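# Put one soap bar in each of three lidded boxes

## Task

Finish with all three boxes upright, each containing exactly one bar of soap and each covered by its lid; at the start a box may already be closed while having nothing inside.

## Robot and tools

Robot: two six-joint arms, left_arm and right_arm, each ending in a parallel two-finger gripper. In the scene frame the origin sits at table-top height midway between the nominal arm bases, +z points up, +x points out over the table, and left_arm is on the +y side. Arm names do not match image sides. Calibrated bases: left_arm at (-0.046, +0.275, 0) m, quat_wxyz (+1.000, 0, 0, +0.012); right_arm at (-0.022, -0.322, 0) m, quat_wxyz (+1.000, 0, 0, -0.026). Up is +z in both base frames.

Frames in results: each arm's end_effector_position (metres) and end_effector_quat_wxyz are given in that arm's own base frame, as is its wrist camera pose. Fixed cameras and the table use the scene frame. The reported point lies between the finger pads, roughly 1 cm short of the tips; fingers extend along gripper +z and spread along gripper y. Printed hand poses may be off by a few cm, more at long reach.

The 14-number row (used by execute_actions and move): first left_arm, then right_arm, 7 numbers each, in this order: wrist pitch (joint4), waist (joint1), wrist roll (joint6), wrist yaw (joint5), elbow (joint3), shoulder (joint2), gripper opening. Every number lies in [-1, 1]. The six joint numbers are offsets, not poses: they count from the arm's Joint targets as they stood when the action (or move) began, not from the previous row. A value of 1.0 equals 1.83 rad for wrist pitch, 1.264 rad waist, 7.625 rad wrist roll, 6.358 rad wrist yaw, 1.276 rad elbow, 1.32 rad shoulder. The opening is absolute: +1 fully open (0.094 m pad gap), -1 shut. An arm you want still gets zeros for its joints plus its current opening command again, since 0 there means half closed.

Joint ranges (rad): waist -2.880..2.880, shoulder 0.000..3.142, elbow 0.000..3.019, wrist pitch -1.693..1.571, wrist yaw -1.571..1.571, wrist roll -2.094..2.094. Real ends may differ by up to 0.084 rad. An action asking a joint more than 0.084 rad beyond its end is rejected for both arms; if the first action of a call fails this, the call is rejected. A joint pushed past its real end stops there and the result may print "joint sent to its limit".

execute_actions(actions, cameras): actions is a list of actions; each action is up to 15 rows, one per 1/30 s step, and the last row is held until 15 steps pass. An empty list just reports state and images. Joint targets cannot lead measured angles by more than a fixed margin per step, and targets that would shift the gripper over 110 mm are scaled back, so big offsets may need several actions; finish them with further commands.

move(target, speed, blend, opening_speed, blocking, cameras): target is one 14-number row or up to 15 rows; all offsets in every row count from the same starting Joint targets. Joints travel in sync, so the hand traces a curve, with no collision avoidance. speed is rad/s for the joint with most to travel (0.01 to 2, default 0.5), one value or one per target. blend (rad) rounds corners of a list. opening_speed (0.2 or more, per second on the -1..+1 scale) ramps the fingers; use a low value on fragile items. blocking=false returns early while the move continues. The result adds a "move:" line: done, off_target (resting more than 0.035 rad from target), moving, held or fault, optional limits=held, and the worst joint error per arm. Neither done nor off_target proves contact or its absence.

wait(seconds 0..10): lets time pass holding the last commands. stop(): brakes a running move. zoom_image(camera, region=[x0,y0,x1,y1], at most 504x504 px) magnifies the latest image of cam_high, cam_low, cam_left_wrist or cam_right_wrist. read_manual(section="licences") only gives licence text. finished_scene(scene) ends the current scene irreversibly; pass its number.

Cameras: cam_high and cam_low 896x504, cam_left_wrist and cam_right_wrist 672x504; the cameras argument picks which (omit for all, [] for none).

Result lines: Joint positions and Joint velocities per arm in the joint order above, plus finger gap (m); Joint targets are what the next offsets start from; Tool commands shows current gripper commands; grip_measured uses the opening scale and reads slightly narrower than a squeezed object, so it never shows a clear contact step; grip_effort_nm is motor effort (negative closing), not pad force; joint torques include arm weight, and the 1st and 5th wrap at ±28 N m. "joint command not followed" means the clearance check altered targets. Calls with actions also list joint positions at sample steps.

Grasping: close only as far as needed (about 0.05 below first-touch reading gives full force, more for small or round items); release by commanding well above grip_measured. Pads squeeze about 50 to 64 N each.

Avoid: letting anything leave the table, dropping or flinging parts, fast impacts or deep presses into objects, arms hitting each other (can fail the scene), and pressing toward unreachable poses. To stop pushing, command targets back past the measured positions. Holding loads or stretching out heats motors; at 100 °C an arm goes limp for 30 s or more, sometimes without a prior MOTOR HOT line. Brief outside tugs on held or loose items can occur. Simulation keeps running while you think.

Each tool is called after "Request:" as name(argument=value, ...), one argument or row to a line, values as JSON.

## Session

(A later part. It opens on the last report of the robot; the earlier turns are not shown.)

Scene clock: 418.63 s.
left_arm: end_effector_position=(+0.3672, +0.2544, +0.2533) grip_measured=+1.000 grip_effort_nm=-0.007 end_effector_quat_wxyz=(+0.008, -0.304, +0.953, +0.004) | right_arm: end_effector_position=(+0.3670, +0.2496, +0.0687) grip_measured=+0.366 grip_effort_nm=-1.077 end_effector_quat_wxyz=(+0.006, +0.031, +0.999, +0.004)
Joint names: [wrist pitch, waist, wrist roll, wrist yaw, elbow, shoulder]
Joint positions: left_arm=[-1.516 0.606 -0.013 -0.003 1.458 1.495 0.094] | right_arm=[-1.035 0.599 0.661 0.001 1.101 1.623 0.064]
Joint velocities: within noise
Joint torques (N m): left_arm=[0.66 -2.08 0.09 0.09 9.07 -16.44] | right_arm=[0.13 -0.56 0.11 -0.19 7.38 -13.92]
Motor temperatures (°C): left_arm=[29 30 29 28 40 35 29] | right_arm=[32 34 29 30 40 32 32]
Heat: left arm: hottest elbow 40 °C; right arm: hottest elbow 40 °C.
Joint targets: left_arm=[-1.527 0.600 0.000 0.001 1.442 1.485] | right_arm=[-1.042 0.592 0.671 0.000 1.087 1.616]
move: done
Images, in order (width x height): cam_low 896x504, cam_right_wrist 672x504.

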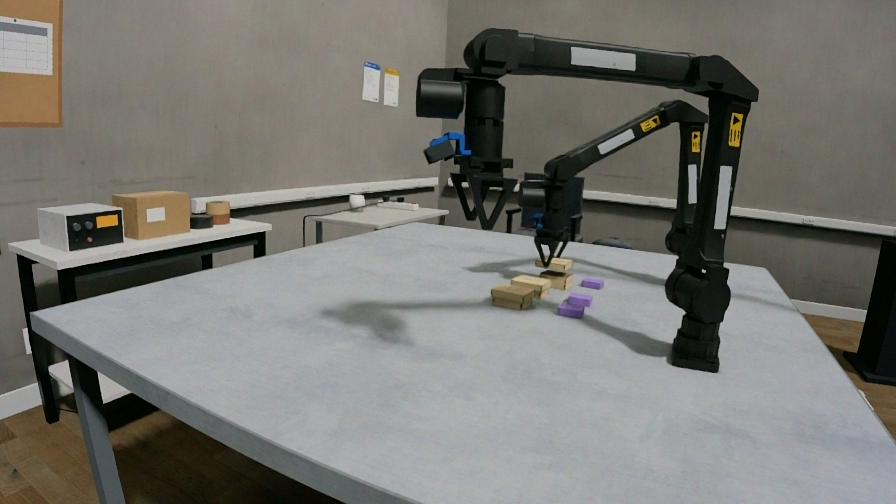

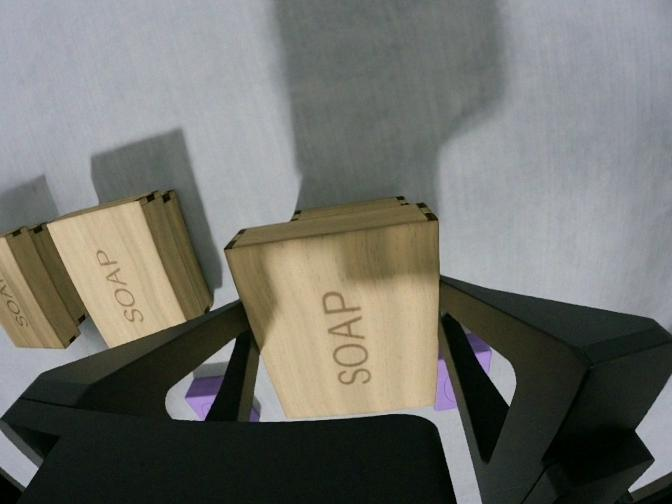

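Request:
move(
  target=[0,0,0,0,0,0,1,0.021,0.015,0,0,-0.0248,0.005,0.25],
  speed=0.1,
  cameras=["cam_right_wrist","cam_low"],
)

Request:
zoom_image(
  camera="cam_right_wrist",
  region=[190, 150, 490, 450],
)

Request:
zoom_image(
  camera="cam_low",
  region=[520, 240, 600, 300],
)

Scene clock: 443.83 s.
left_arm: end_effector_position=(+0.3672, +0.2544, +0.2533) grip_measured=+1.000 grip_effort_nm=-0.012 end_effector_quat_wxyz=(+0.008, -0.304, +0.953, +0.004) | right_arm: end_effector_position=(+0.3592, +0.2463, +0.0585) grip_measured=+0.366 grip_effort_nm=-1.067 end_effector_quat_wxyz=(+0.002, +0.029, +1.000, +0.001)
Joint names: [wrist pitch, waist, wrist roll, wrist yaw, elbow, shoulder]
Joint positions: left_arm=[-1.516 0.606 -0.013 -0.003 1.458 1.495 0.094] | right_arm=[-1.012 0.603 0.661 0.001 1.069 1.623 0.064]
Joint velocities: within noise
Joint torques (N m): left_arm=[0.65 -2.02 0.09 0.09 9.07 -16.5] | right_arm=[0.69 0.85 0.11 -0.19 7.21 -13.22]
Motor temperatures (°C): left_arm=[28 30 29 28 40 35 29] | right_arm=[32 34 29 30 41 32 32]
Heat: left arm: hottest elbow 40 °C; right arm: hottest elbow 41 °C.
Joint targets: left_arm=[-1.527 0.600 0.000 0.001 1.442 1.485] | right_arm=[-1.003 0.611 0.671 0.000 1.056 1.623]
move: done
Images, in order (width x height): cam_low 896x504, cam_right_wrist 672x504.

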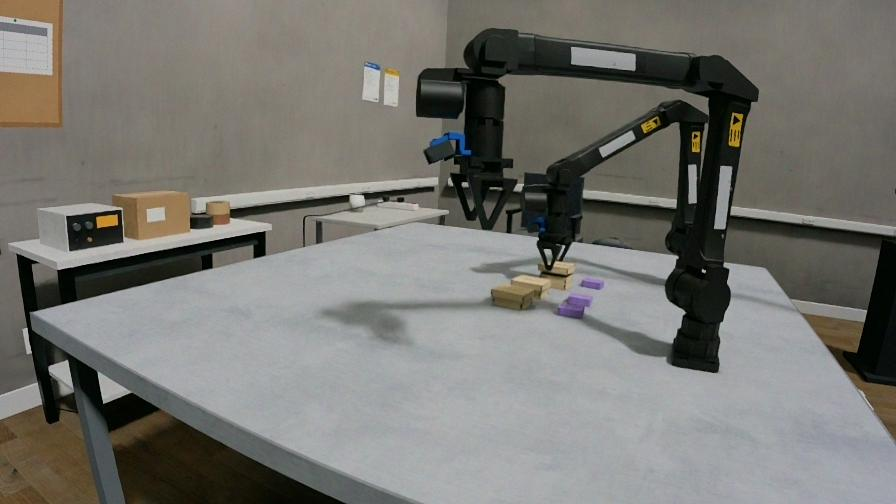

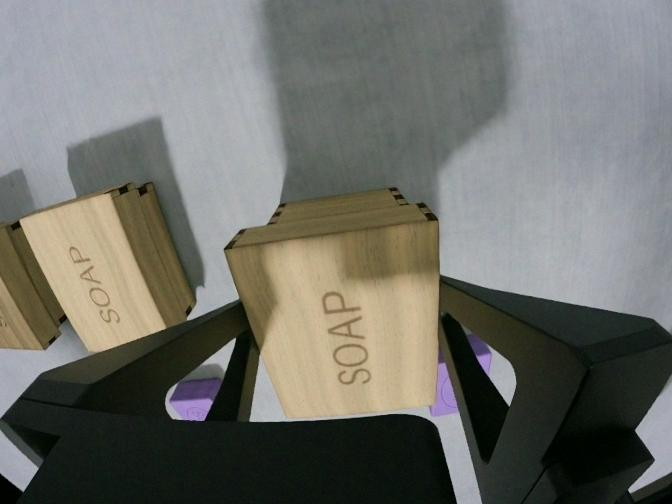

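Scaled by 1.680 from the camera's 672x504 image, which has a finer 960x720 frame.

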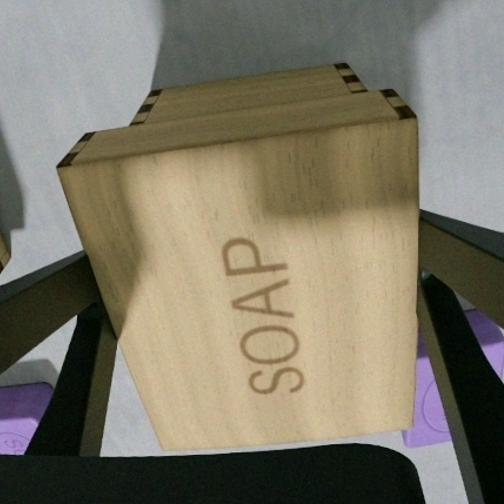

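Scaled by 6.300 from the camera's 896x504 image, which has a finer 1280x720 frame.

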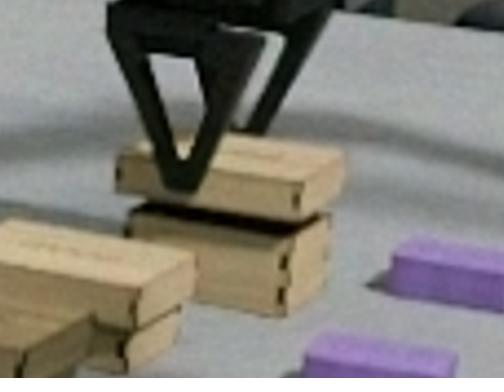

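Request:
move(
  target=[
    [0,0,0,0,0,0,1,0.0256,0,0,0,-0.0216,0.0152,0.25],
    [0,0,0,0,0,0,1,0.0482,0,0,0,-0.0364,0.0323,0.25],
  ],
  speed=0.08,
  blend=0.01,
  cameras=["cam_right_wrist","cam_low"],
)

Request:
zoom_image(
  camera="cam_right_wrist",
  region=[190, 150, 490, 450],
)

Request:
zoom_image(
  camera="cam_low",
  region=[520, 240, 600, 300],
)

Scene clock: 472.97 s.
left_arm: end_effector_position=(+0.3672, +0.2544, +0.2533) grip_measured=+1.000 grip_effort_nm=-0.012 end_effector_quat_wxyz=(+0.008, -0.304, +0.953, +0.004) | right_arm: end_effector_position=(+0.3589, +0.2464, +0.0485) grip_measured=+0.366 grip_effort_nm=-1.072 end_effector_quat_wxyz=(+0.013, +0.029, +0.999, +0.008)
Joint names: [wrist pitch, waist, wrist roll, wrist yaw, elbow, shoulder]
Joint positions: left_arm=[-1.516 0.606 -0.013 -0.003 1.458 1.495 0.094] | right_arm=[-0.956 0.604 0.662 0.003 1.038 1.623 0.064]
Joint velocities: within noise
Joint torques (N m): left_arm=[0.64 -2.02 0.09 0.09 9.06 -16.44] | right_arm=[1.98 0.73 0.09 -0.26 5.78 -9.7]
Motor temperatures (°C): left_arm=[28 30 29 28 40 35 29] | right_arm=[32 33 29 30 41 32 32]
Heat: left arm: hottest elbow 40 °C; right arm: hottest elbow 41 °C.
Joint targets: left_arm=[-1.527 0.600 0.000 0.001 1.442 1.485] | right_arm=[-0.915 0.611 0.671 0.000 1.009 1.665]
move: off_target (right_arm); right_arm: the shoulder is farthest, 0.043 rad from its target
Images, in order (width x height): cam_low 896x504, cam_right_wrist 672x504.

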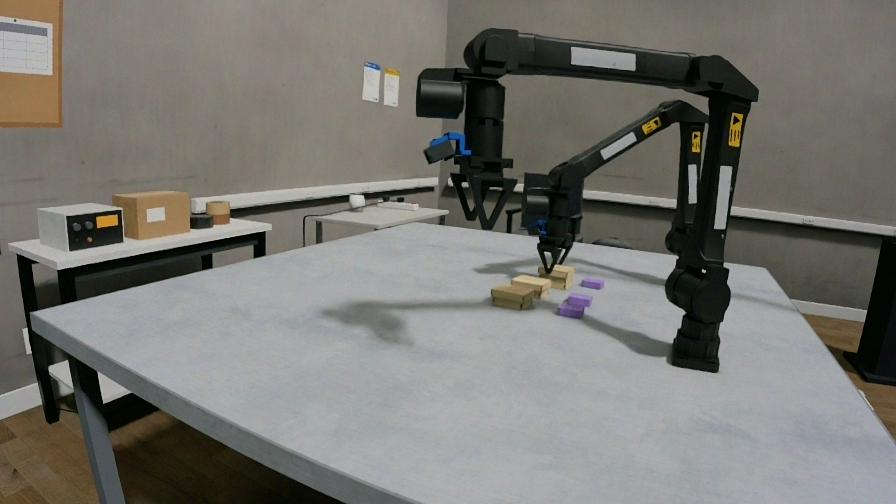

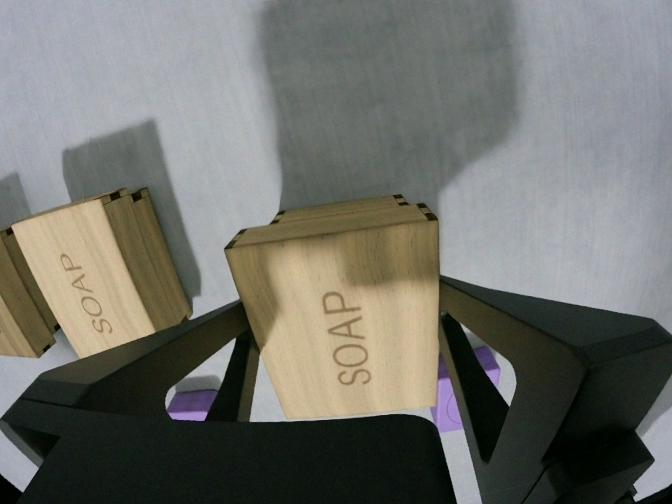

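Scaled by 1.680 from the camera's 672x504 image, which has a finer 960x720 frame.

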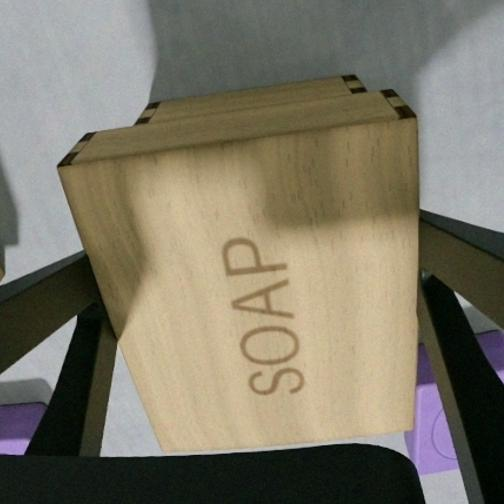

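Scaled by 6.300 from the camera's 896x504 image, which has a finer 1280x720 frame.

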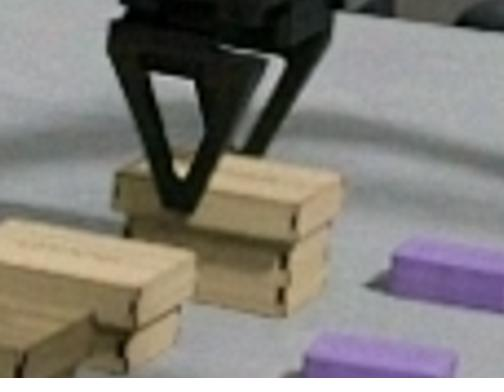

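Request:
move(
  target=[
    [0,0,0,0,0,0,1,-0.041,0,0.0024,0,0.035,-0.03,0.25],
    [0,0,0,0,0,0,1,-0.030,0,0.0024,0,0.009,0,0.25],
  ],
  speed=0.08,
  cameras=["cam_right_wrist","cam_low"],
)

Request:
zoom_image(
  camera="cam_right_wrist",
  region=[190, 150, 490, 450],
)

Request:
zoom_image(
  camera="cam_low",
  region=[520, 240, 600, 300],
)

Scene clock: 503.37 s.
left_arm: end_effector_position=(+0.3672, +0.2544, +0.2533) grip_measured=+1.000 grip_effort_nm=-0.007 end_effector_quat_wxyz=(+0.008, -0.304, +0.953, +0.004) | right_arm: end_effector_position=(+0.3558, +0.2441, +0.0486) grip_measured=+0.366 grip_effort_nm=-1.067 end_effector_quat_wxyz=(+0.007, +0.035, +0.999, +0.003)
Joint names: [wrist pitch, waist, wrist roll, wrist yaw, elbow, shoulder]
Joint positions: left_arm=[-1.516 0.606 -0.013 -0.003 1.458 1.495 0.094] | right_arm=[-0.972 0.604 0.674 0.004 1.038 1.623 0.064]
Joint velocities: within noise
Joint torques (N m): left_arm=[0.65 -2.08 0.09 0.09 9.07 -16.5] | right_arm=[0.46 0.73 0.15 -0.29 6.76 -9.7]
Motor temperatures (°C): left_arm=[28 30 29 28 40 35 29] | right_arm=[32 33 29 30 40 32 33]
Heat: left arm: hottest elbow 40 °C; right arm: hottest elbow 40 °C.
Joint targets: left_arm=[-1.527 0.600 0.000 0.001 1.442 1.485] | right_arm=[-0.970 0.611 0.689 0.000 1.021 1.666]
move: off_target (right_arm); right_arm: the shoulder is farthest, 0.042 rad from its target
Images, in order (width x height): cam_low 896x504, cam_right_wrist 672x504.

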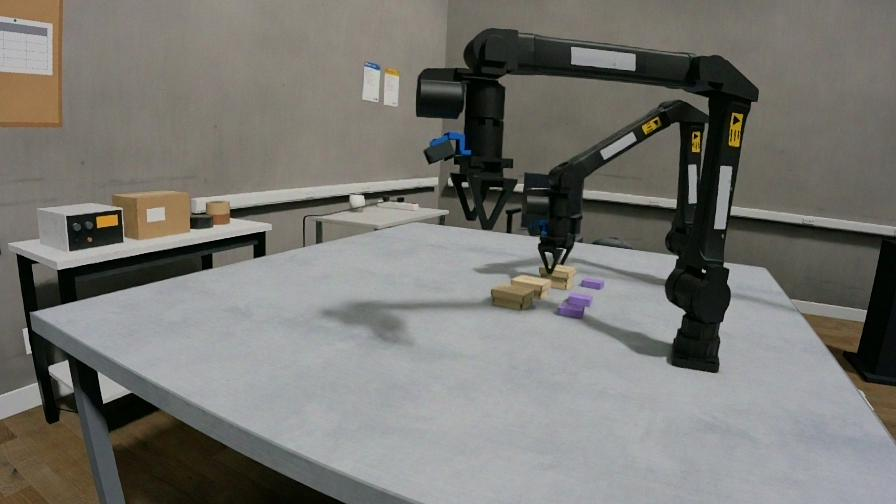

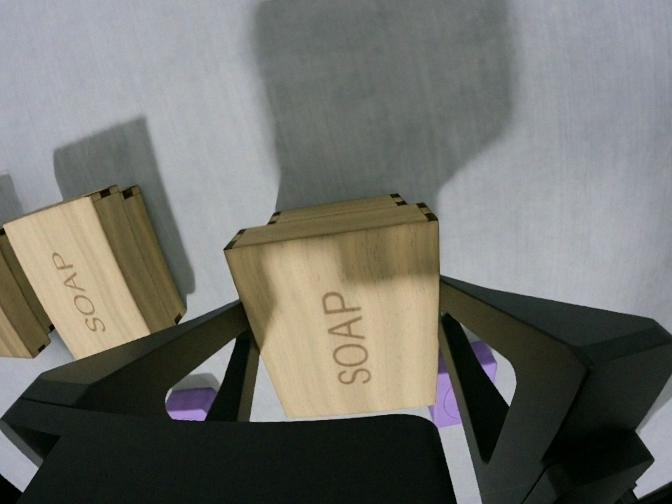

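Scaled by 1.680 from the camera's 672x504 image, which has a finer 960x720 frame.

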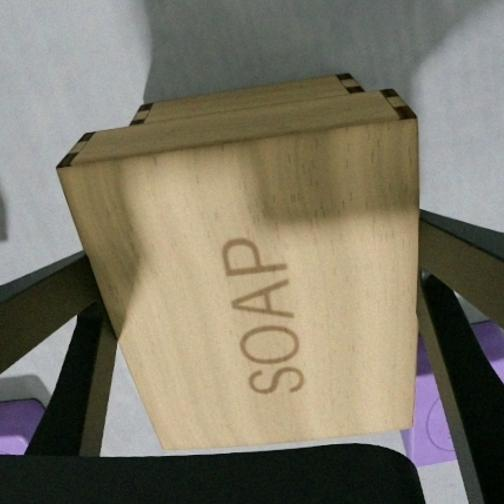

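Scaled by 6.300 from the camera's 896x504 image, which has a finer 1280x720 frame.

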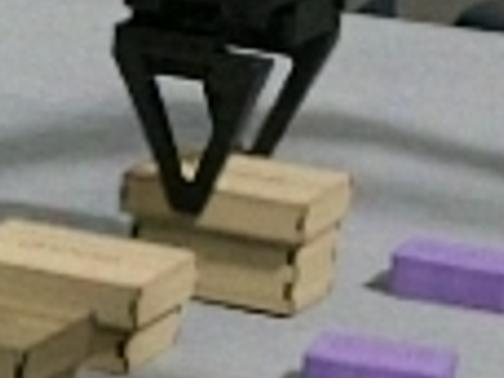

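Request:
move(
  target=[
    [0,0,0,0,0,0,1,0,-0.0142,0,0,0,-0.006,0.25],
    [0,0,0,0,0,0,1,-0.005,-0.0142,0,0,-0.006,0,0.25],
    [0,0,0,0,0,0,1,0.005,-0.0142,0,0,0.003,0,0.25],
  ],
  speed=0.03,
  cameras=["cam_right_wrist"],
)

Request:
zoom_image(
  camera="cam_right_wrist",
  region=[190, 150, 490, 450],
)

Scene clock: 523.87 s.
left_arm: end_effector_position=(+0.3672, +0.2544, +0.2533) grip_measured=+1.000 grip_effort_nm=-0.007 end_effector_quat_wxyz=(+0.008, -0.304, +0.953, +0.004) | right_arm: end_effector_position=(+0.3566, +0.2432, +0.0486) grip_measured=+0.366 grip_effort_nm=-1.077 end_effector_quat_wxyz=(+0.007, +0.037, +0.999, +0.003)
Joint names: [wrist pitch, waist, wrist roll, wrist yaw, elbow, shoulder]
Joint positions: left_arm=[-1.516 0.606 -0.013 -0.003 1.458 1.495 0.094] | right_arm=[-0.971 0.601 0.675 0.003 1.038 1.623 0.064]
Joint velocities: within noise
Joint torques (N m): left_arm=[0.65 -2.08 0.1 0.09 9.06 -16.44] | right_arm=[0.75 -0.62 0.15 -0.27 7.05 -9.64]
Motor temperatures (°C): left_arm=[28 30 29 28 40 35 29] | right_arm=[32 33 28 30 40 32 33]
Heat: left arm: hottest elbow 40 °C; right arm: hottest elbow 40 °C.
Joint targets: left_arm=[-1.527 0.600 0.000 0.001 1.442 1.485] | right_arm=[-0.961 0.593 0.689 -0.001 1.024 1.665]
move: off_target (right_arm); right_arm: the shoulder is farthest, 0.043 rad from its target
Images, in order (width x height): cam_right_wrist 672x504.

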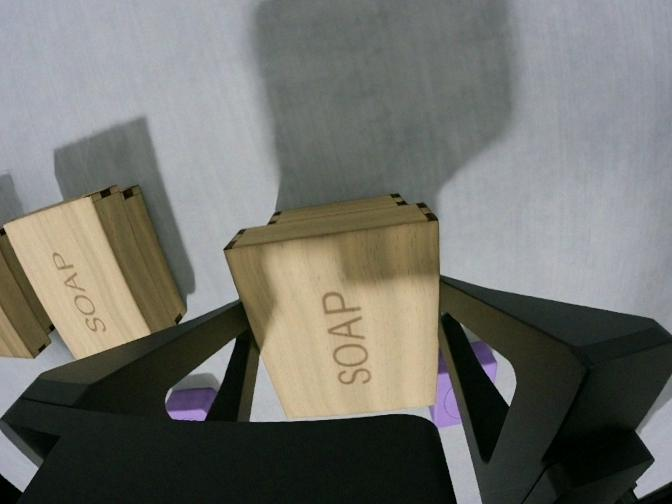

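Scaled by 1.680 from the camera's 672x504 image, which has a finer 960x720 frame.

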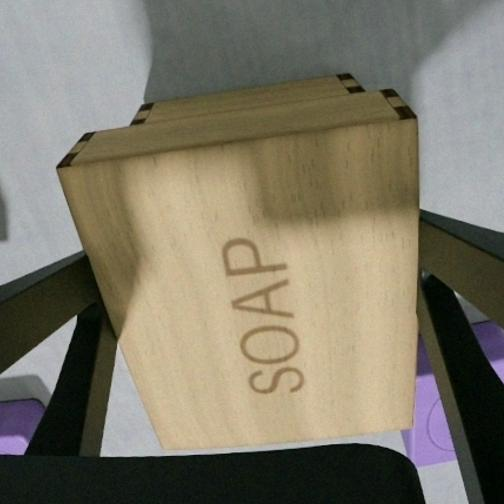

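Request:
move(
  target=[
    [0,0,0,0,0,0,1,0,0,0,0,0,-0.053,0.25],
    [0,0,0,0,0,0,1,0,0,-0.007,0,0,-0.053,0.25],
    [0,0,0,0,0,0,1,0,0,-0.007,0,0,0,0.25],
  ],
  speed=0.06,
  cameras=["cam_right_wrist"],
)

Request:
zoom_image(
  camera="cam_right_wrist",
  region=[200, 160, 460, 290],
)

Scene clock: 582.30 s.
left_arm: end_effector_position=(+0.3672, +0.2544, +0.2533) grip_measured=+1.000 grip_effort_nm=-0.002 end_effector_quat_wxyz=(+0.008, -0.304, +0.953, +0.004) | right_arm: end_effector_position=(+0.3571, +0.2439, +0.0489) grip_measured=+0.366 grip_effort_nm=-1.072 end_effector_quat_wxyz=(+0.008, +0.023, +1.000, +0.005)
Joint names: [wrist pitch, waist, wrist roll, wrist yaw, elbow, shoulder]
Joint positions: left_arm=[-1.516 0.606 -0.013 -0.003 1.458 1.495 0.094] | right_arm=[-0.968 0.601 0.647 0.001 1.038 1.622 0.064]
Joint velocities: within noise
Joint torques (N m): left_arm=[0.65 -2.08 0.09 0.09 9.07 -16.44] | right_arm=[0.66 -0.62 -0.1 -0.17 7.08 -9.64]
Motor temperatures (°C): left_arm=[28 30 29 28 40 35 29] | right_arm=[32 33 28 30 41 31 33]
Heat: left arm: hottest elbow 40 °C; right arm: hottest elbow 41 °C.
Joint targets: left_arm=[-1.527 0.600 0.000 0.001 1.442 1.485] | right_arm=[-0.961 0.593 0.636 0.000 1.024 1.666]
move: off_target (right_arm); right_arm: the shoulder is farthest, 0.043 rad from its target
Images, in order (width x height): cam_right_wrist 672x504.

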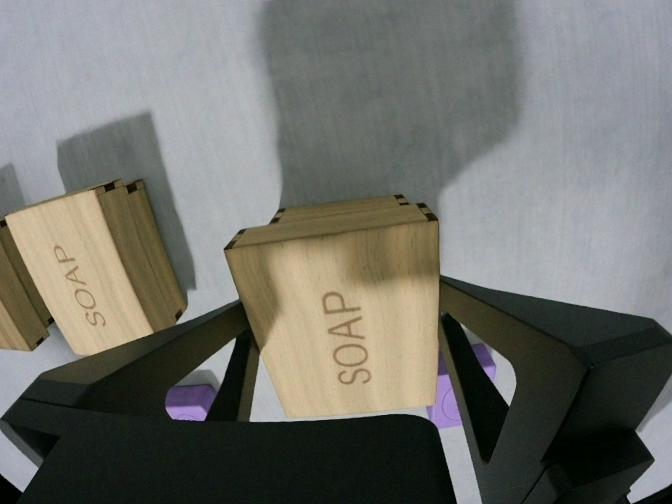

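Scaled by 1.938 from the camera's 672x504 image, which has a finer 960x720 frame.

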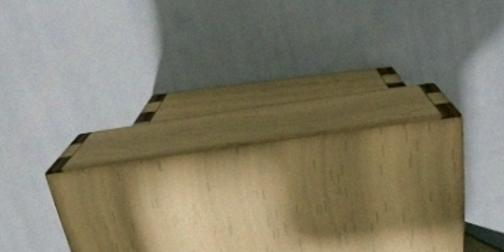

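Request:
move(
  target=[
    [0,0,0,0,0,0,1,0,0,0,0,0,-0.053,0.25],
    [0,0,0,0,0,0,1,0,-0.0016,0,0,0,-0.053,0.25],
    [0,0,0,0,0,0,1,0,-0.0016,0,0,0,0,0.25],
  ],
  speed=0.06,
  cameras=["cam_right_wrist"],
)

Request:
zoom_image(
  camera="cam_right_wrist",
  region=[200, 160, 460, 290],
)

Scene clock: 608.77 s.
left_arm: end_effector_position=(+0.3672, +0.2544, +0.2533) grip_measured=+1.000 grip_effort_nm=-0.007 end_effector_quat_wxyz=(+0.008, -0.304, +0.953, +0.004) | right_arm: end_effector_position=(+0.3576, +0.2435, +0.0489) grip_measured=+0.366 grip_effort_nm=-1.077 end_effector_quat_wxyz=(+0.008, +0.024, +1.000, +0.005)
Joint names: [wrist pitch, waist, wrist roll, wrist yaw, elbow, shoulder]
Joint positions: left_arm=[-1.516 0.606 -0.013 -0.003 1.458 1.495 0.094] | right_arm=[-0.967 0.599 0.647 0.001 1.038 1.622 0.064]
Joint velocities: within noise
Joint torques (N m): left_arm=[0.65 -2.02 0.09 0.09 9.07 -16.38] | right_arm=[0.65 -0.67 -0.09 -0.17 7.08 -9.64]
Motor temperatures (°C): left_arm=[28 30 29 28 40 35 29] | right_arm=[32 33 28 30 41 32 33]
Heat: left arm: hottest elbow 40 °C; right arm: hottest elbow 41 °C.
Joint targets: left_arm=[-1.527 0.600 0.000 0.001 1.442 1.485] | right_arm=[-0.961 0.591 0.636 0.000 1.024 1.666]
move: off_target (right_arm); right_arm: the shoulder is farthest, 0.044 rad from its target
Images, in order (width x height): cam_right_wrist 672x504.

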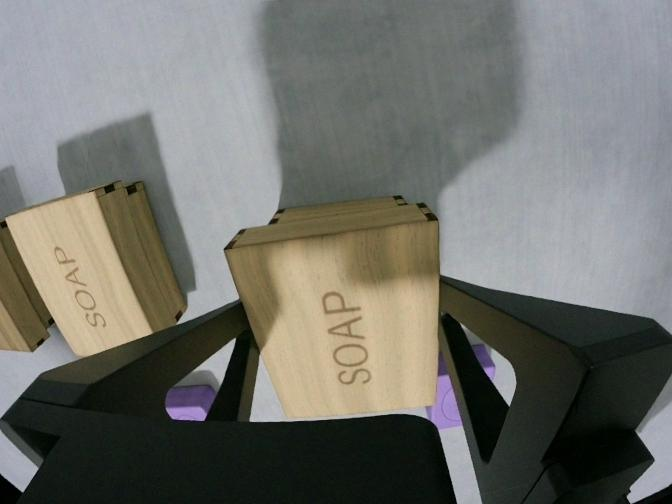

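Scaled by 1.938 from the camera's 672x504 image, which has a finer 960x720 frame.

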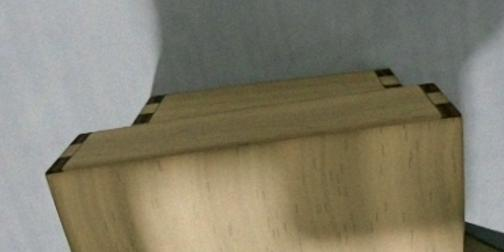

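Request:
move(
  target=[
    [0,0,0,0,0,0,1,0,0,0,0,0.035,-0.034,0.25],
    [0,0,0,0,0,0,1,0,0.018,0,0,0.035,-0.034,0.25],
    [0,0,0,0,0,0,1,0,-0.0012,0,0,0.035,-0.034,0.25],
    [0,0,0,0,0,0,1,0,-0.0012,0,0,0,0,0.25],
    [0,0,0,0,0,0,1,0,0,0,0,0.035,-0.034,0.25],
    [0,0,0,0,0,0,1,0,0.018,0,0,0.035,-0.034,0.25],
    [0,0,0,0,0,0,1,0,0,0,0,0.035,-0.034,0.25],
    [0,0,0,0,0,0,1,0,0,0,0,-0.003,0,0.25],
  ],
  speed=0.1,
  cameras=["cam_right_wrist"],
)

Request:
zoom_image(
  camera="cam_right_wrist",
  region=[200, 160, 460, 290],
)

Scene clock: 688.50 s.
left_arm: end_effector_position=(+0.3672, +0.2544, +0.2533) grip_measured=+1.000 grip_effort_nm=-0.002 end_effector_quat_wxyz=(+0.008, -0.304, +0.953, +0.004) | right_arm: end_effector_position=(+0.3576, +0.2434, +0.0489) grip_measured=+0.366 grip_effort_nm=-1.072 end_effector_quat_wxyz=(+0.008, +0.024, +1.000, +0.006)
Joint names: [wrist pitch, waist, wrist roll, wrist yaw, elbow, shoulder]
Joint positions: left_arm=[-1.516 0.606 -0.013 -0.003 1.458 1.495 0.094] | right_arm=[-0.967 0.599 0.647 0 1.038 1.622 0.064]
Joint velocities: within noise
Joint torques (N m): left_arm=[0.65 -2.02 0.09 0.09 9.07 -16.38] | right_arm=[0.64 -0.67 -0.09 -0.16 6.8 -9.64]
Motor temperatures (°C): left_arm=[28 30 29 28 40 35 29] | right_arm=[31 33 28 30 41 32 33]
Heat: left arm: hottest elbow 40 °C; right arm: hottest elbow 41 °C.
Joint targets: left_arm=[-1.527 0.600 0.000 0.001 1.442 1.485] | right_arm=[-0.961 0.591 0.636 0.000 1.021 1.666]
move: off_target (right_arm); right_arm: the shoulder is farthest, 0.044 rad from its target
Images, in order (width x height): cam_right_wrist 672x504.

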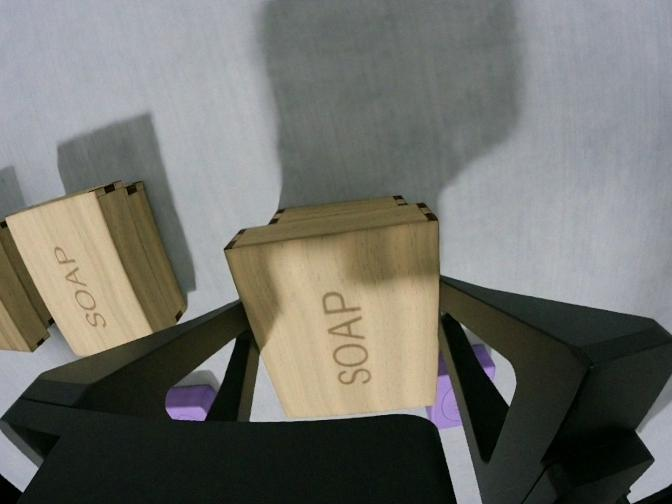

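Scaled by 1.938 from the camera's 672x504 image, which has a finer 960x720 frame.

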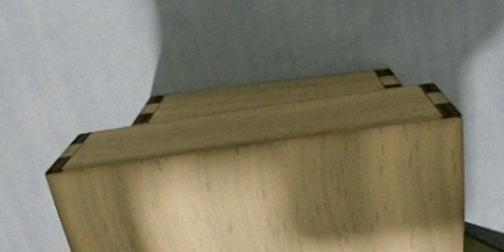

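Request:
execute_actions(
  actions=[],
  cameras=["cam_low","cam_high"],
)

Request:
zoom_image(
  camera="cam_low",
  region=[530, 250, 580, 300],
)

Request:
zoom_image(
  camera="cam_high",
  region=[370, 230, 430, 290],
)

Scene clock: 706.73 s.
left_arm: end_effector_position=(+0.3672, +0.2544, +0.2533) grip_measured=+1.000 grip_effort_nm=-0.007 end_effector_quat_wxyz=(+0.008, -0.304, +0.953, +0.004) | right_arm: end_effector_position=(+0.3576, +0.2434, +0.0489) grip_measured=+0.366 grip_effort_nm=-1.077 end_effector_quat_wxyz=(+0.008, +0.024, +1.000, +0.006)
Joint names: [wrist pitch, waist, wrist roll, wrist yaw, elbow, shoulder]
Joint positions: left_arm=[-1.516 0.606 -0.013 -0.003 1.458 1.495 0.094] | right_arm=[-0.967 0.599 0.647 0 1.038 1.622 0.064]
Joint velocities: within noise
Joint torques (N m): left_arm=[0.66 -2.02 0.09 0.09 9.07 -16.44] | right_arm=[0.64 -0.62 -0.09 -0.17 6.76 -9.64]
Motor temperatures (°C): left_arm=[28 30 29 28 40 35 29] | right_arm=[31 33 28 30 41 32 33]
Heat: left arm: hottest elbow 40 °C; right arm: hottest elbow 41 °C.
Joint targets: left_arm=[-1.527 0.600 0.000 0.001 1.442 1.485] | right_arm=[-0.961 0.591 0.636 0.000 1.021 1.666]
Tool commands: left_gripper/opening=+1.0 right_gripper/opening=+0.25
Images, in order (width x height): cam_high 896x504, cam_low 896x504.

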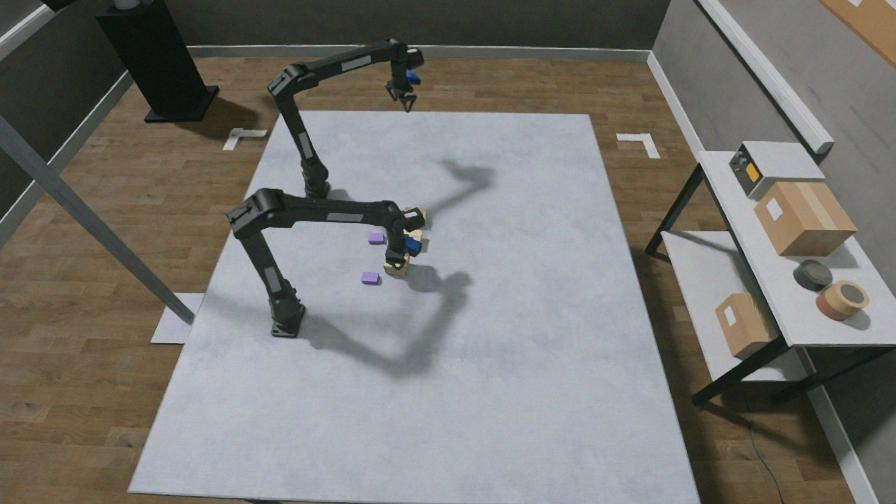

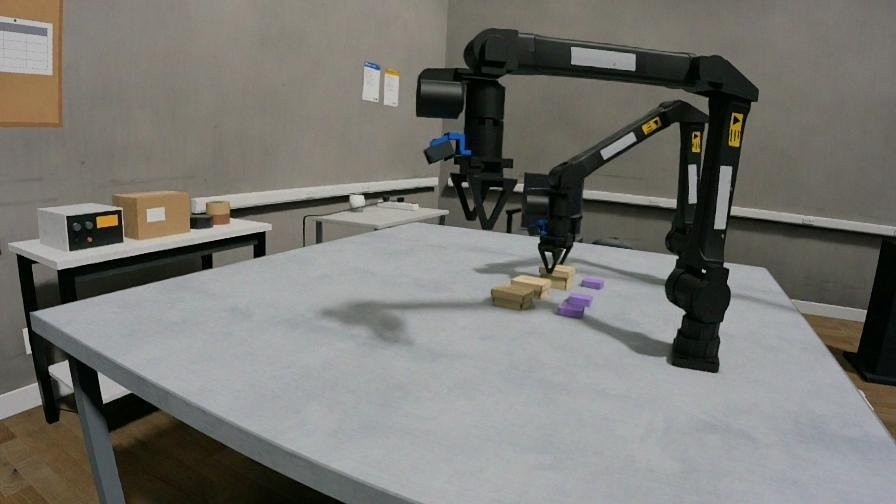

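Scaled by 10.080 from the camera's 896x504 image, which has a finer 1280x720 frame.

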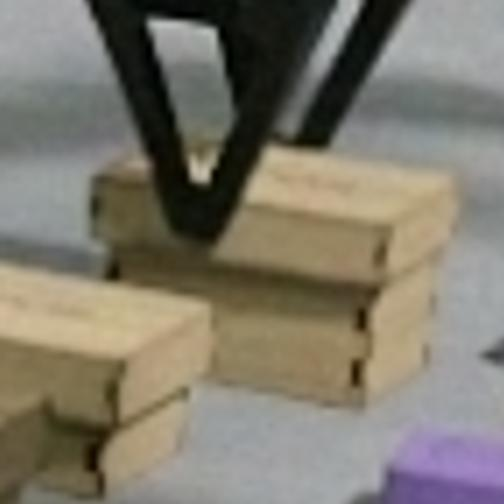

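Scaled by 8.400 from the camera's 896x504 image, which has a finer 1280x720 frame.

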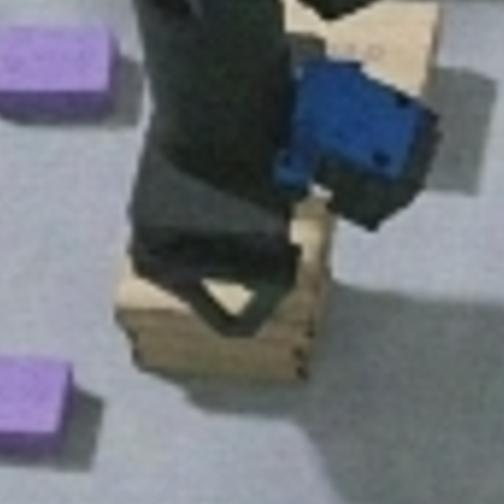

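Request:
move(
  target=[
    [0,0,0,0,0,0,1,0,0,0,0,0.035,-0.05,0.25],
    [0,0,0,0,0,0,1,0,0.018,0,0,0.035,-0.05,0.25],
    [0,0,0,0,0,0,1,0,-0.0013,0,0,0.008,-0.05,0.25],
    [0,0,0,0,0,0,1,0,-0.0013,0,0,0.008,0,0.25],
  ],
  speed=0.08,
  cameras=["cam_right_wrist","cam_low","cam_high"],
)

Request:
zoom_image(
  camera="cam_low",
  region=[530, 250, 580, 300],
)

Request:
zoom_image(
  camera="cam_right_wrist",
  region=[200, 160, 460, 290],
)

Request:
zoom_image(
  camera="cam_high",
  region=[370, 230, 430, 290],
)

Scene clock: 736.10 s.
left_arm: end_effector_position=(+0.3672, +0.2544, +0.2533) grip_measured=+1.000 grip_effort_nm=-0.017 end_effector_quat_wxyz=(+0.008, -0.304, +0.953, +0.004) | right_arm: end_effector_position=(+0.3581, +0.2429, +0.0489) grip_measured=+0.366 grip_effort_nm=-1.087 end_effector_quat_wxyz=(+0.008, +0.025, +1.000, +0.006)
Joint names: [wrist pitch, waist, wrist roll, wrist yaw, elbow, shoulder]
Joint positions: left_arm=[-1.516 0.606 -0.013 -0.003 1.458 1.495 0.094] | right_arm=[-0.967 0.597 0.647 0 1.038 1.622 0.064]
Joint velocities: within noise
Joint torques (N m): left_arm=[0.65 -2.02 0.09 0.09 9.06 -16.38] | right_arm=[0.62 -0.67 -0.09 -0.16 7.62 -9.64]
Motor temperatures (°C): left_arm=[28 30 29 28 41 35 29] | right_arm=[31 33 28 30 41 32 33]
Heat: left arm: hottest elbow 41 °C; right arm: hottest elbow 41 °C.
Joint targets: left_arm=[-1.527 0.600 0.000 0.001 1.442 1.485] | right_arm=[-0.961 0.589 0.636 0.000 1.031 1.666]
move: off_target (right_arm); right_arm: the shoulder is farthest, 0.044 rad from its target
Images, in order (width x height): cam_high 896x504, cam_low 896x504, cam_right_wrist 672x504.

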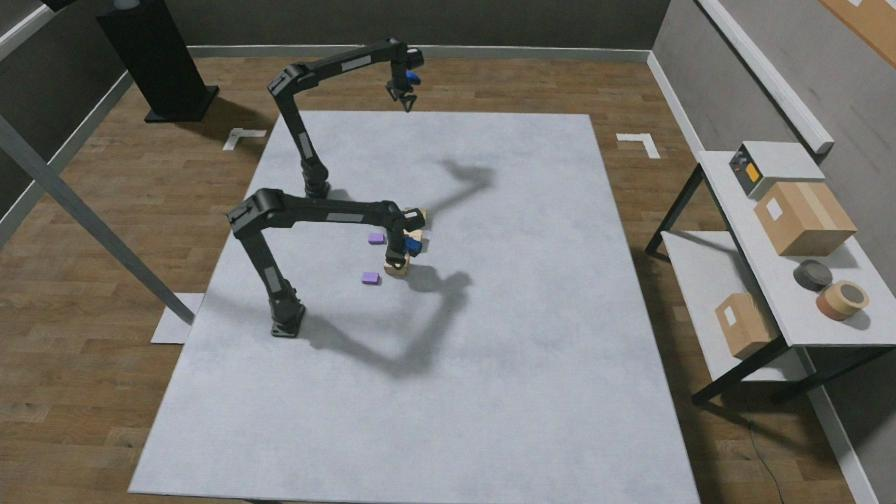

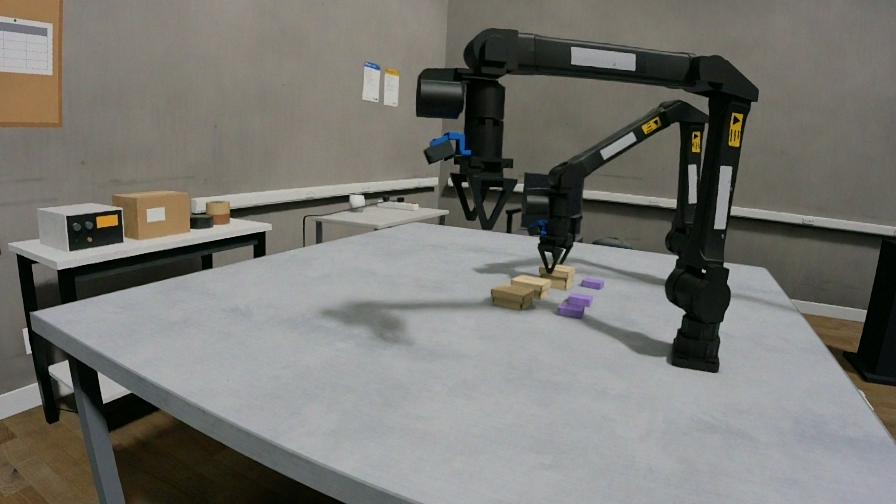

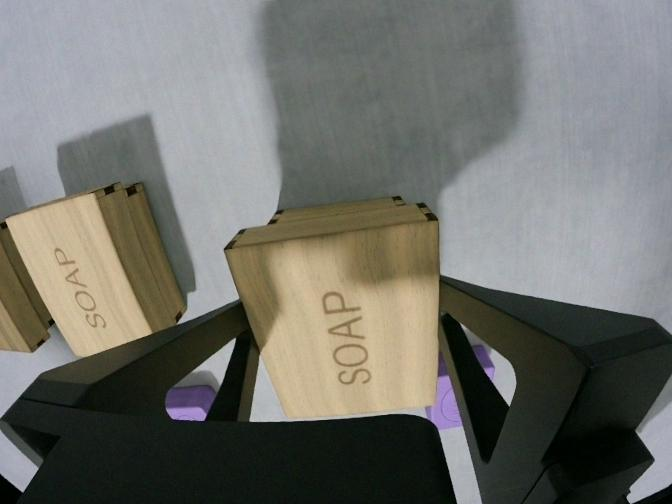

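Scaled by 10.080 from the camera's 896x504 image, which has a finer 1280x720 frame.

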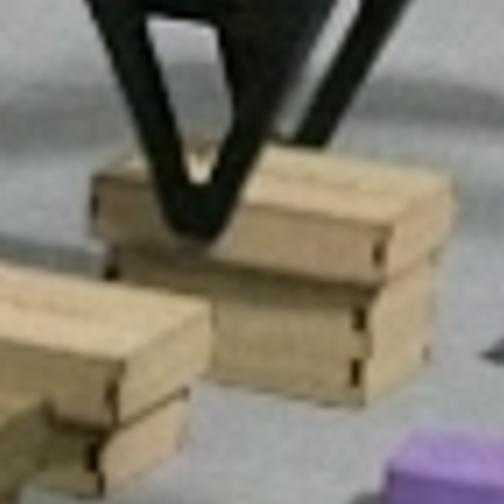

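Scaled by 1.938 from the camera's 672x504 image, which has a finer 960x720 frame.

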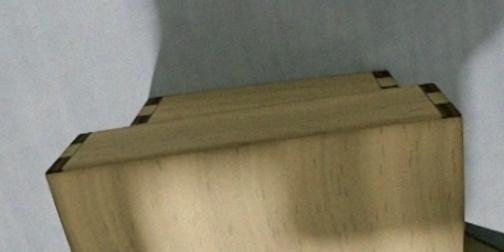

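Scaled by 8.400 from the camera's 896x504 image, which has a finer 1280x720 frame.

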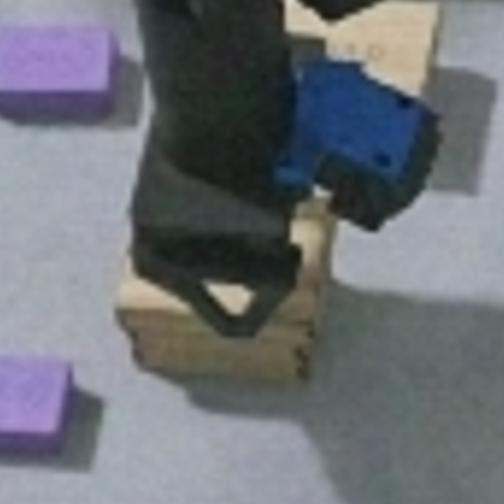

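Request:
move(
  target=[0,0,0,0,0,0,1,0,0,0,0,0.035,-0.06,0.25],
  speed=0.1,
  cameras=["cam_right_wrist","cam_low","cam_high"],
)

Request:
zoom_image(
  camera="cam_low",
  region=[530, 250, 580, 300],
)

Request:
zoom_image(
  camera="cam_right_wrist",
  region=[200, 160, 460, 290],
)

Scene clock: 750.63 s.
left_arm: end_effector_position=(+0.3672, +0.2544, +0.2533) grip_measured=+1.000 grip_effort_nm=-0.012 end_effector_quat_wxyz=(+0.008, -0.304, +0.953, +0.004) | right_arm: end_effector_position=(+0.3597, +0.2440, +0.0590) grip_measured=+0.366 grip_effort_nm=-1.072 end_effector_quat_wxyz=(+0.018, +0.025, +0.999, +0.013)
Joint names: [wrist pitch, waist, wrist roll, wrist yaw, elbow, shoulder]
Joint positions: left_arm=[-1.516 0.606 -0.013 -0.003 1.458 1.495 0.094] | right_arm=[-0.966 0.597 0.647 0 1.038 1.597 0.064]
Joint velocities: within noise
Joint torques (N m): left_arm=[0.66 -2.08 0.09 0.09 9.07 -16.5] | right_arm=[0.65 -0.67 -0.09 -0.16 11.54 -13.74]
Motor temperatures (°C): left_arm=[28 30 29 28 41 35 29] | right_arm=[31 33 28 30 41 32 33]
Heat: left arm: hottest elbow 41 °C; right arm: hottest elbow 41 °C.
Joint targets: left_arm=[-1.527 0.600 0.000 0.001 1.442 1.485] | right_arm=[-0.961 0.589 0.636 0.000 1.076 1.587]
move: off_target (right_arm); right_arm: the elbow is farthest, 0.037 rad from its target
Images, in order (width x height): cam_high 896x504, cam_low 896x504, cam_right_wrist 672x504.

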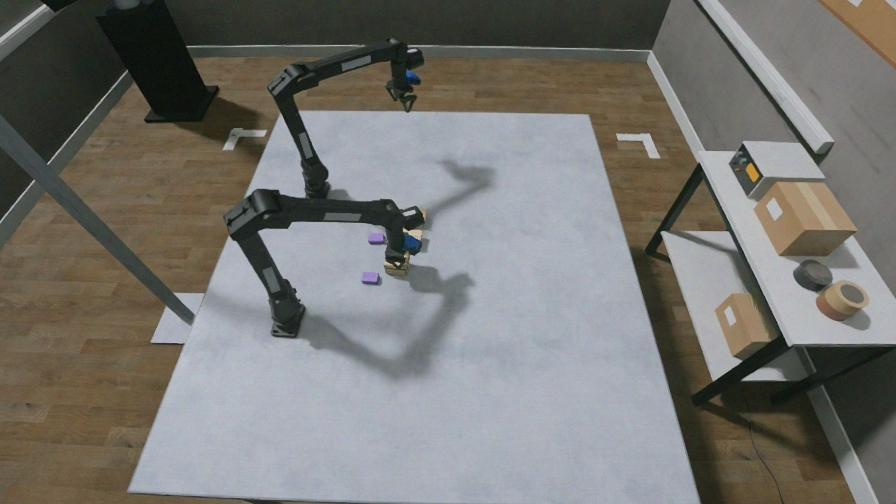

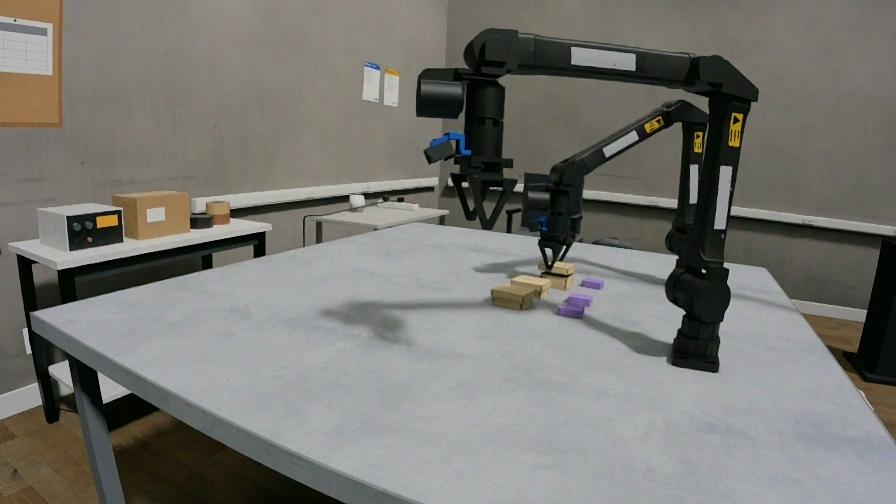

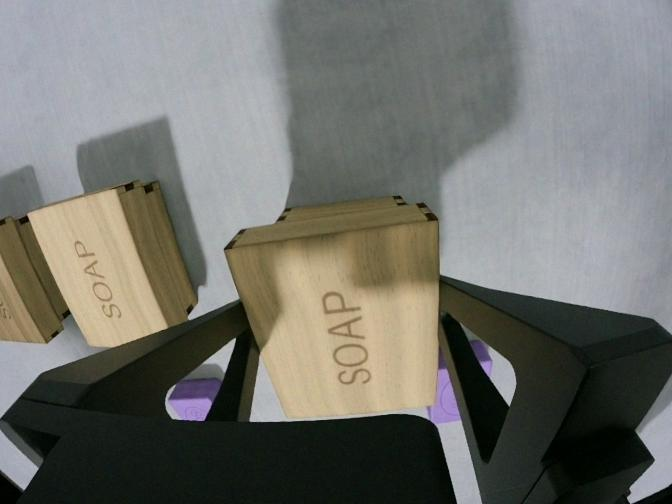

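Scaled by 10.080 from the camera's 896x504 image, which has a finer 1280x720 frame.

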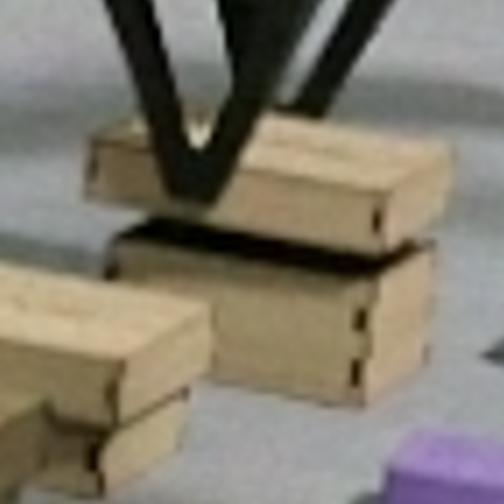

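Scaled by 1.938 from the camera's 672x504 image, which has a finer 960x720 frame.

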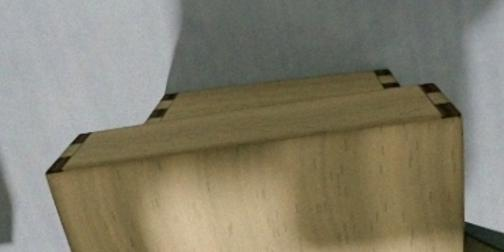

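Request:
move(
  target=[
    [0,0,0,0,0,0,1,0.0169,0,0.0051,0,-0.05,0,0.25],
    [0,0,0,0,0,0,1,0.0169,0,0.0051,0,-0.05,0.045,0.25],
  ],
  speed=0.08,
  cameras=["cam_right_wrist","cam_low"],
)

Request:
zoom_image(
  camera="cam_right_wrist",
  region=[200, 160, 460, 290],
)

Scene clock: 801.50 s.
left_arm: end_effector_position=(+0.3672, +0.2544, +0.2533) grip_measured=+1.000 grip_effort_nm=-0.012 end_effector_quat_wxyz=(+0.008, -0.304, +0.953, +0.004) | right_arm: end_effector_position=(+0.3593, +0.2438, +0.0494) grip_measured=+0.366 grip_effort_nm=-1.072 end_effector_quat_wxyz=(+0.019, +0.033, +0.999, +0.013)
Joint names: [wrist pitch, waist, wrist roll, wrist yaw, elbow, shoulder]
Joint positions: left_arm=[-1.516 0.606 -0.013 -0.003 1.458 1.495 0.094] | right_arm=[-0.939 0.597 0.663 0 1.024 1.61 0.064]
Joint velocities: within noise
Joint torques (N m): left_arm=[0.66 -2.08 0.09 0.09 9.07 -16.44] | right_arm=[0.79 -0.62 0.12 -0.16 7.19 -10.17]
Motor temperatures (°C): left_arm=[28 29 29 28 41 35 29] | right_arm=[31 33 28 30 46 34 33]
Heat: left arm: hottest elbow 41 °C; right arm: hottest elbow 46 °C.
Joint targets: left_arm=[-1.527 0.600 0.000 0.001 1.442 1.485] | right_arm=[-0.930 0.589 0.675 0.000 1.012 1.646]
move: off_target (right_arm); right_arm: the shoulder is farthest, 0.036 rad from its target
Images, in order (width x height): cam_low 896x504, cam_right_wrist 672x504.

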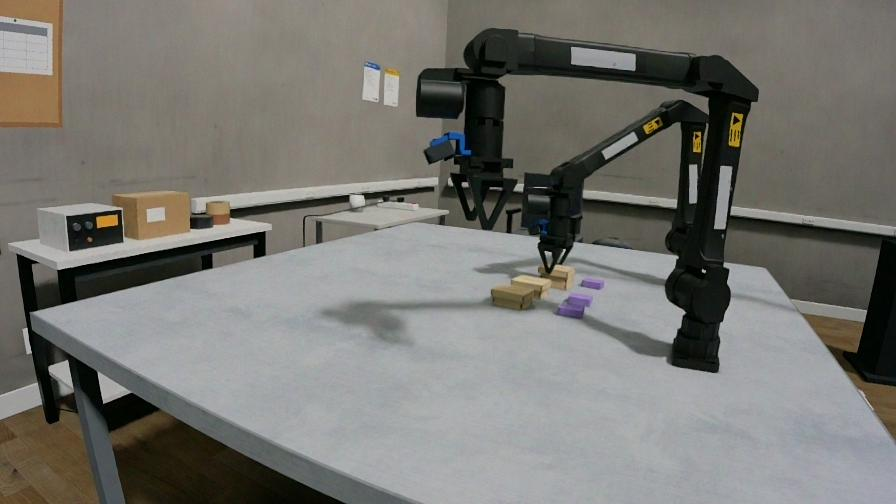

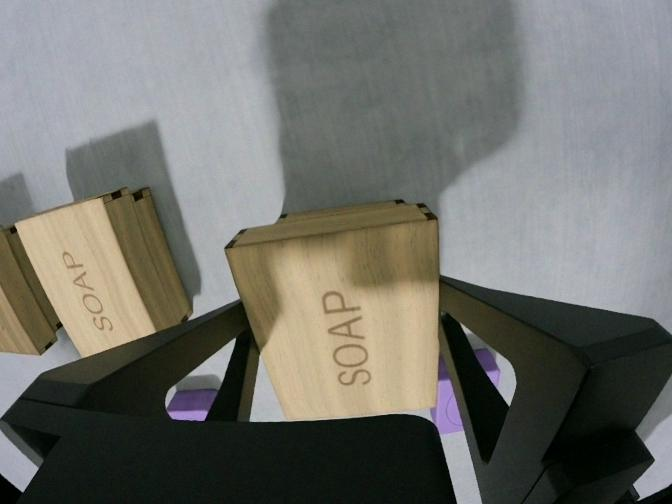

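Scaled by 1.938 from the camera's 672x504 image, which has a finer 960x720 frame.

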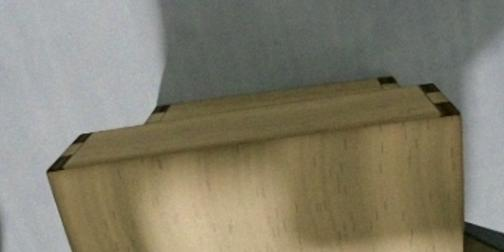

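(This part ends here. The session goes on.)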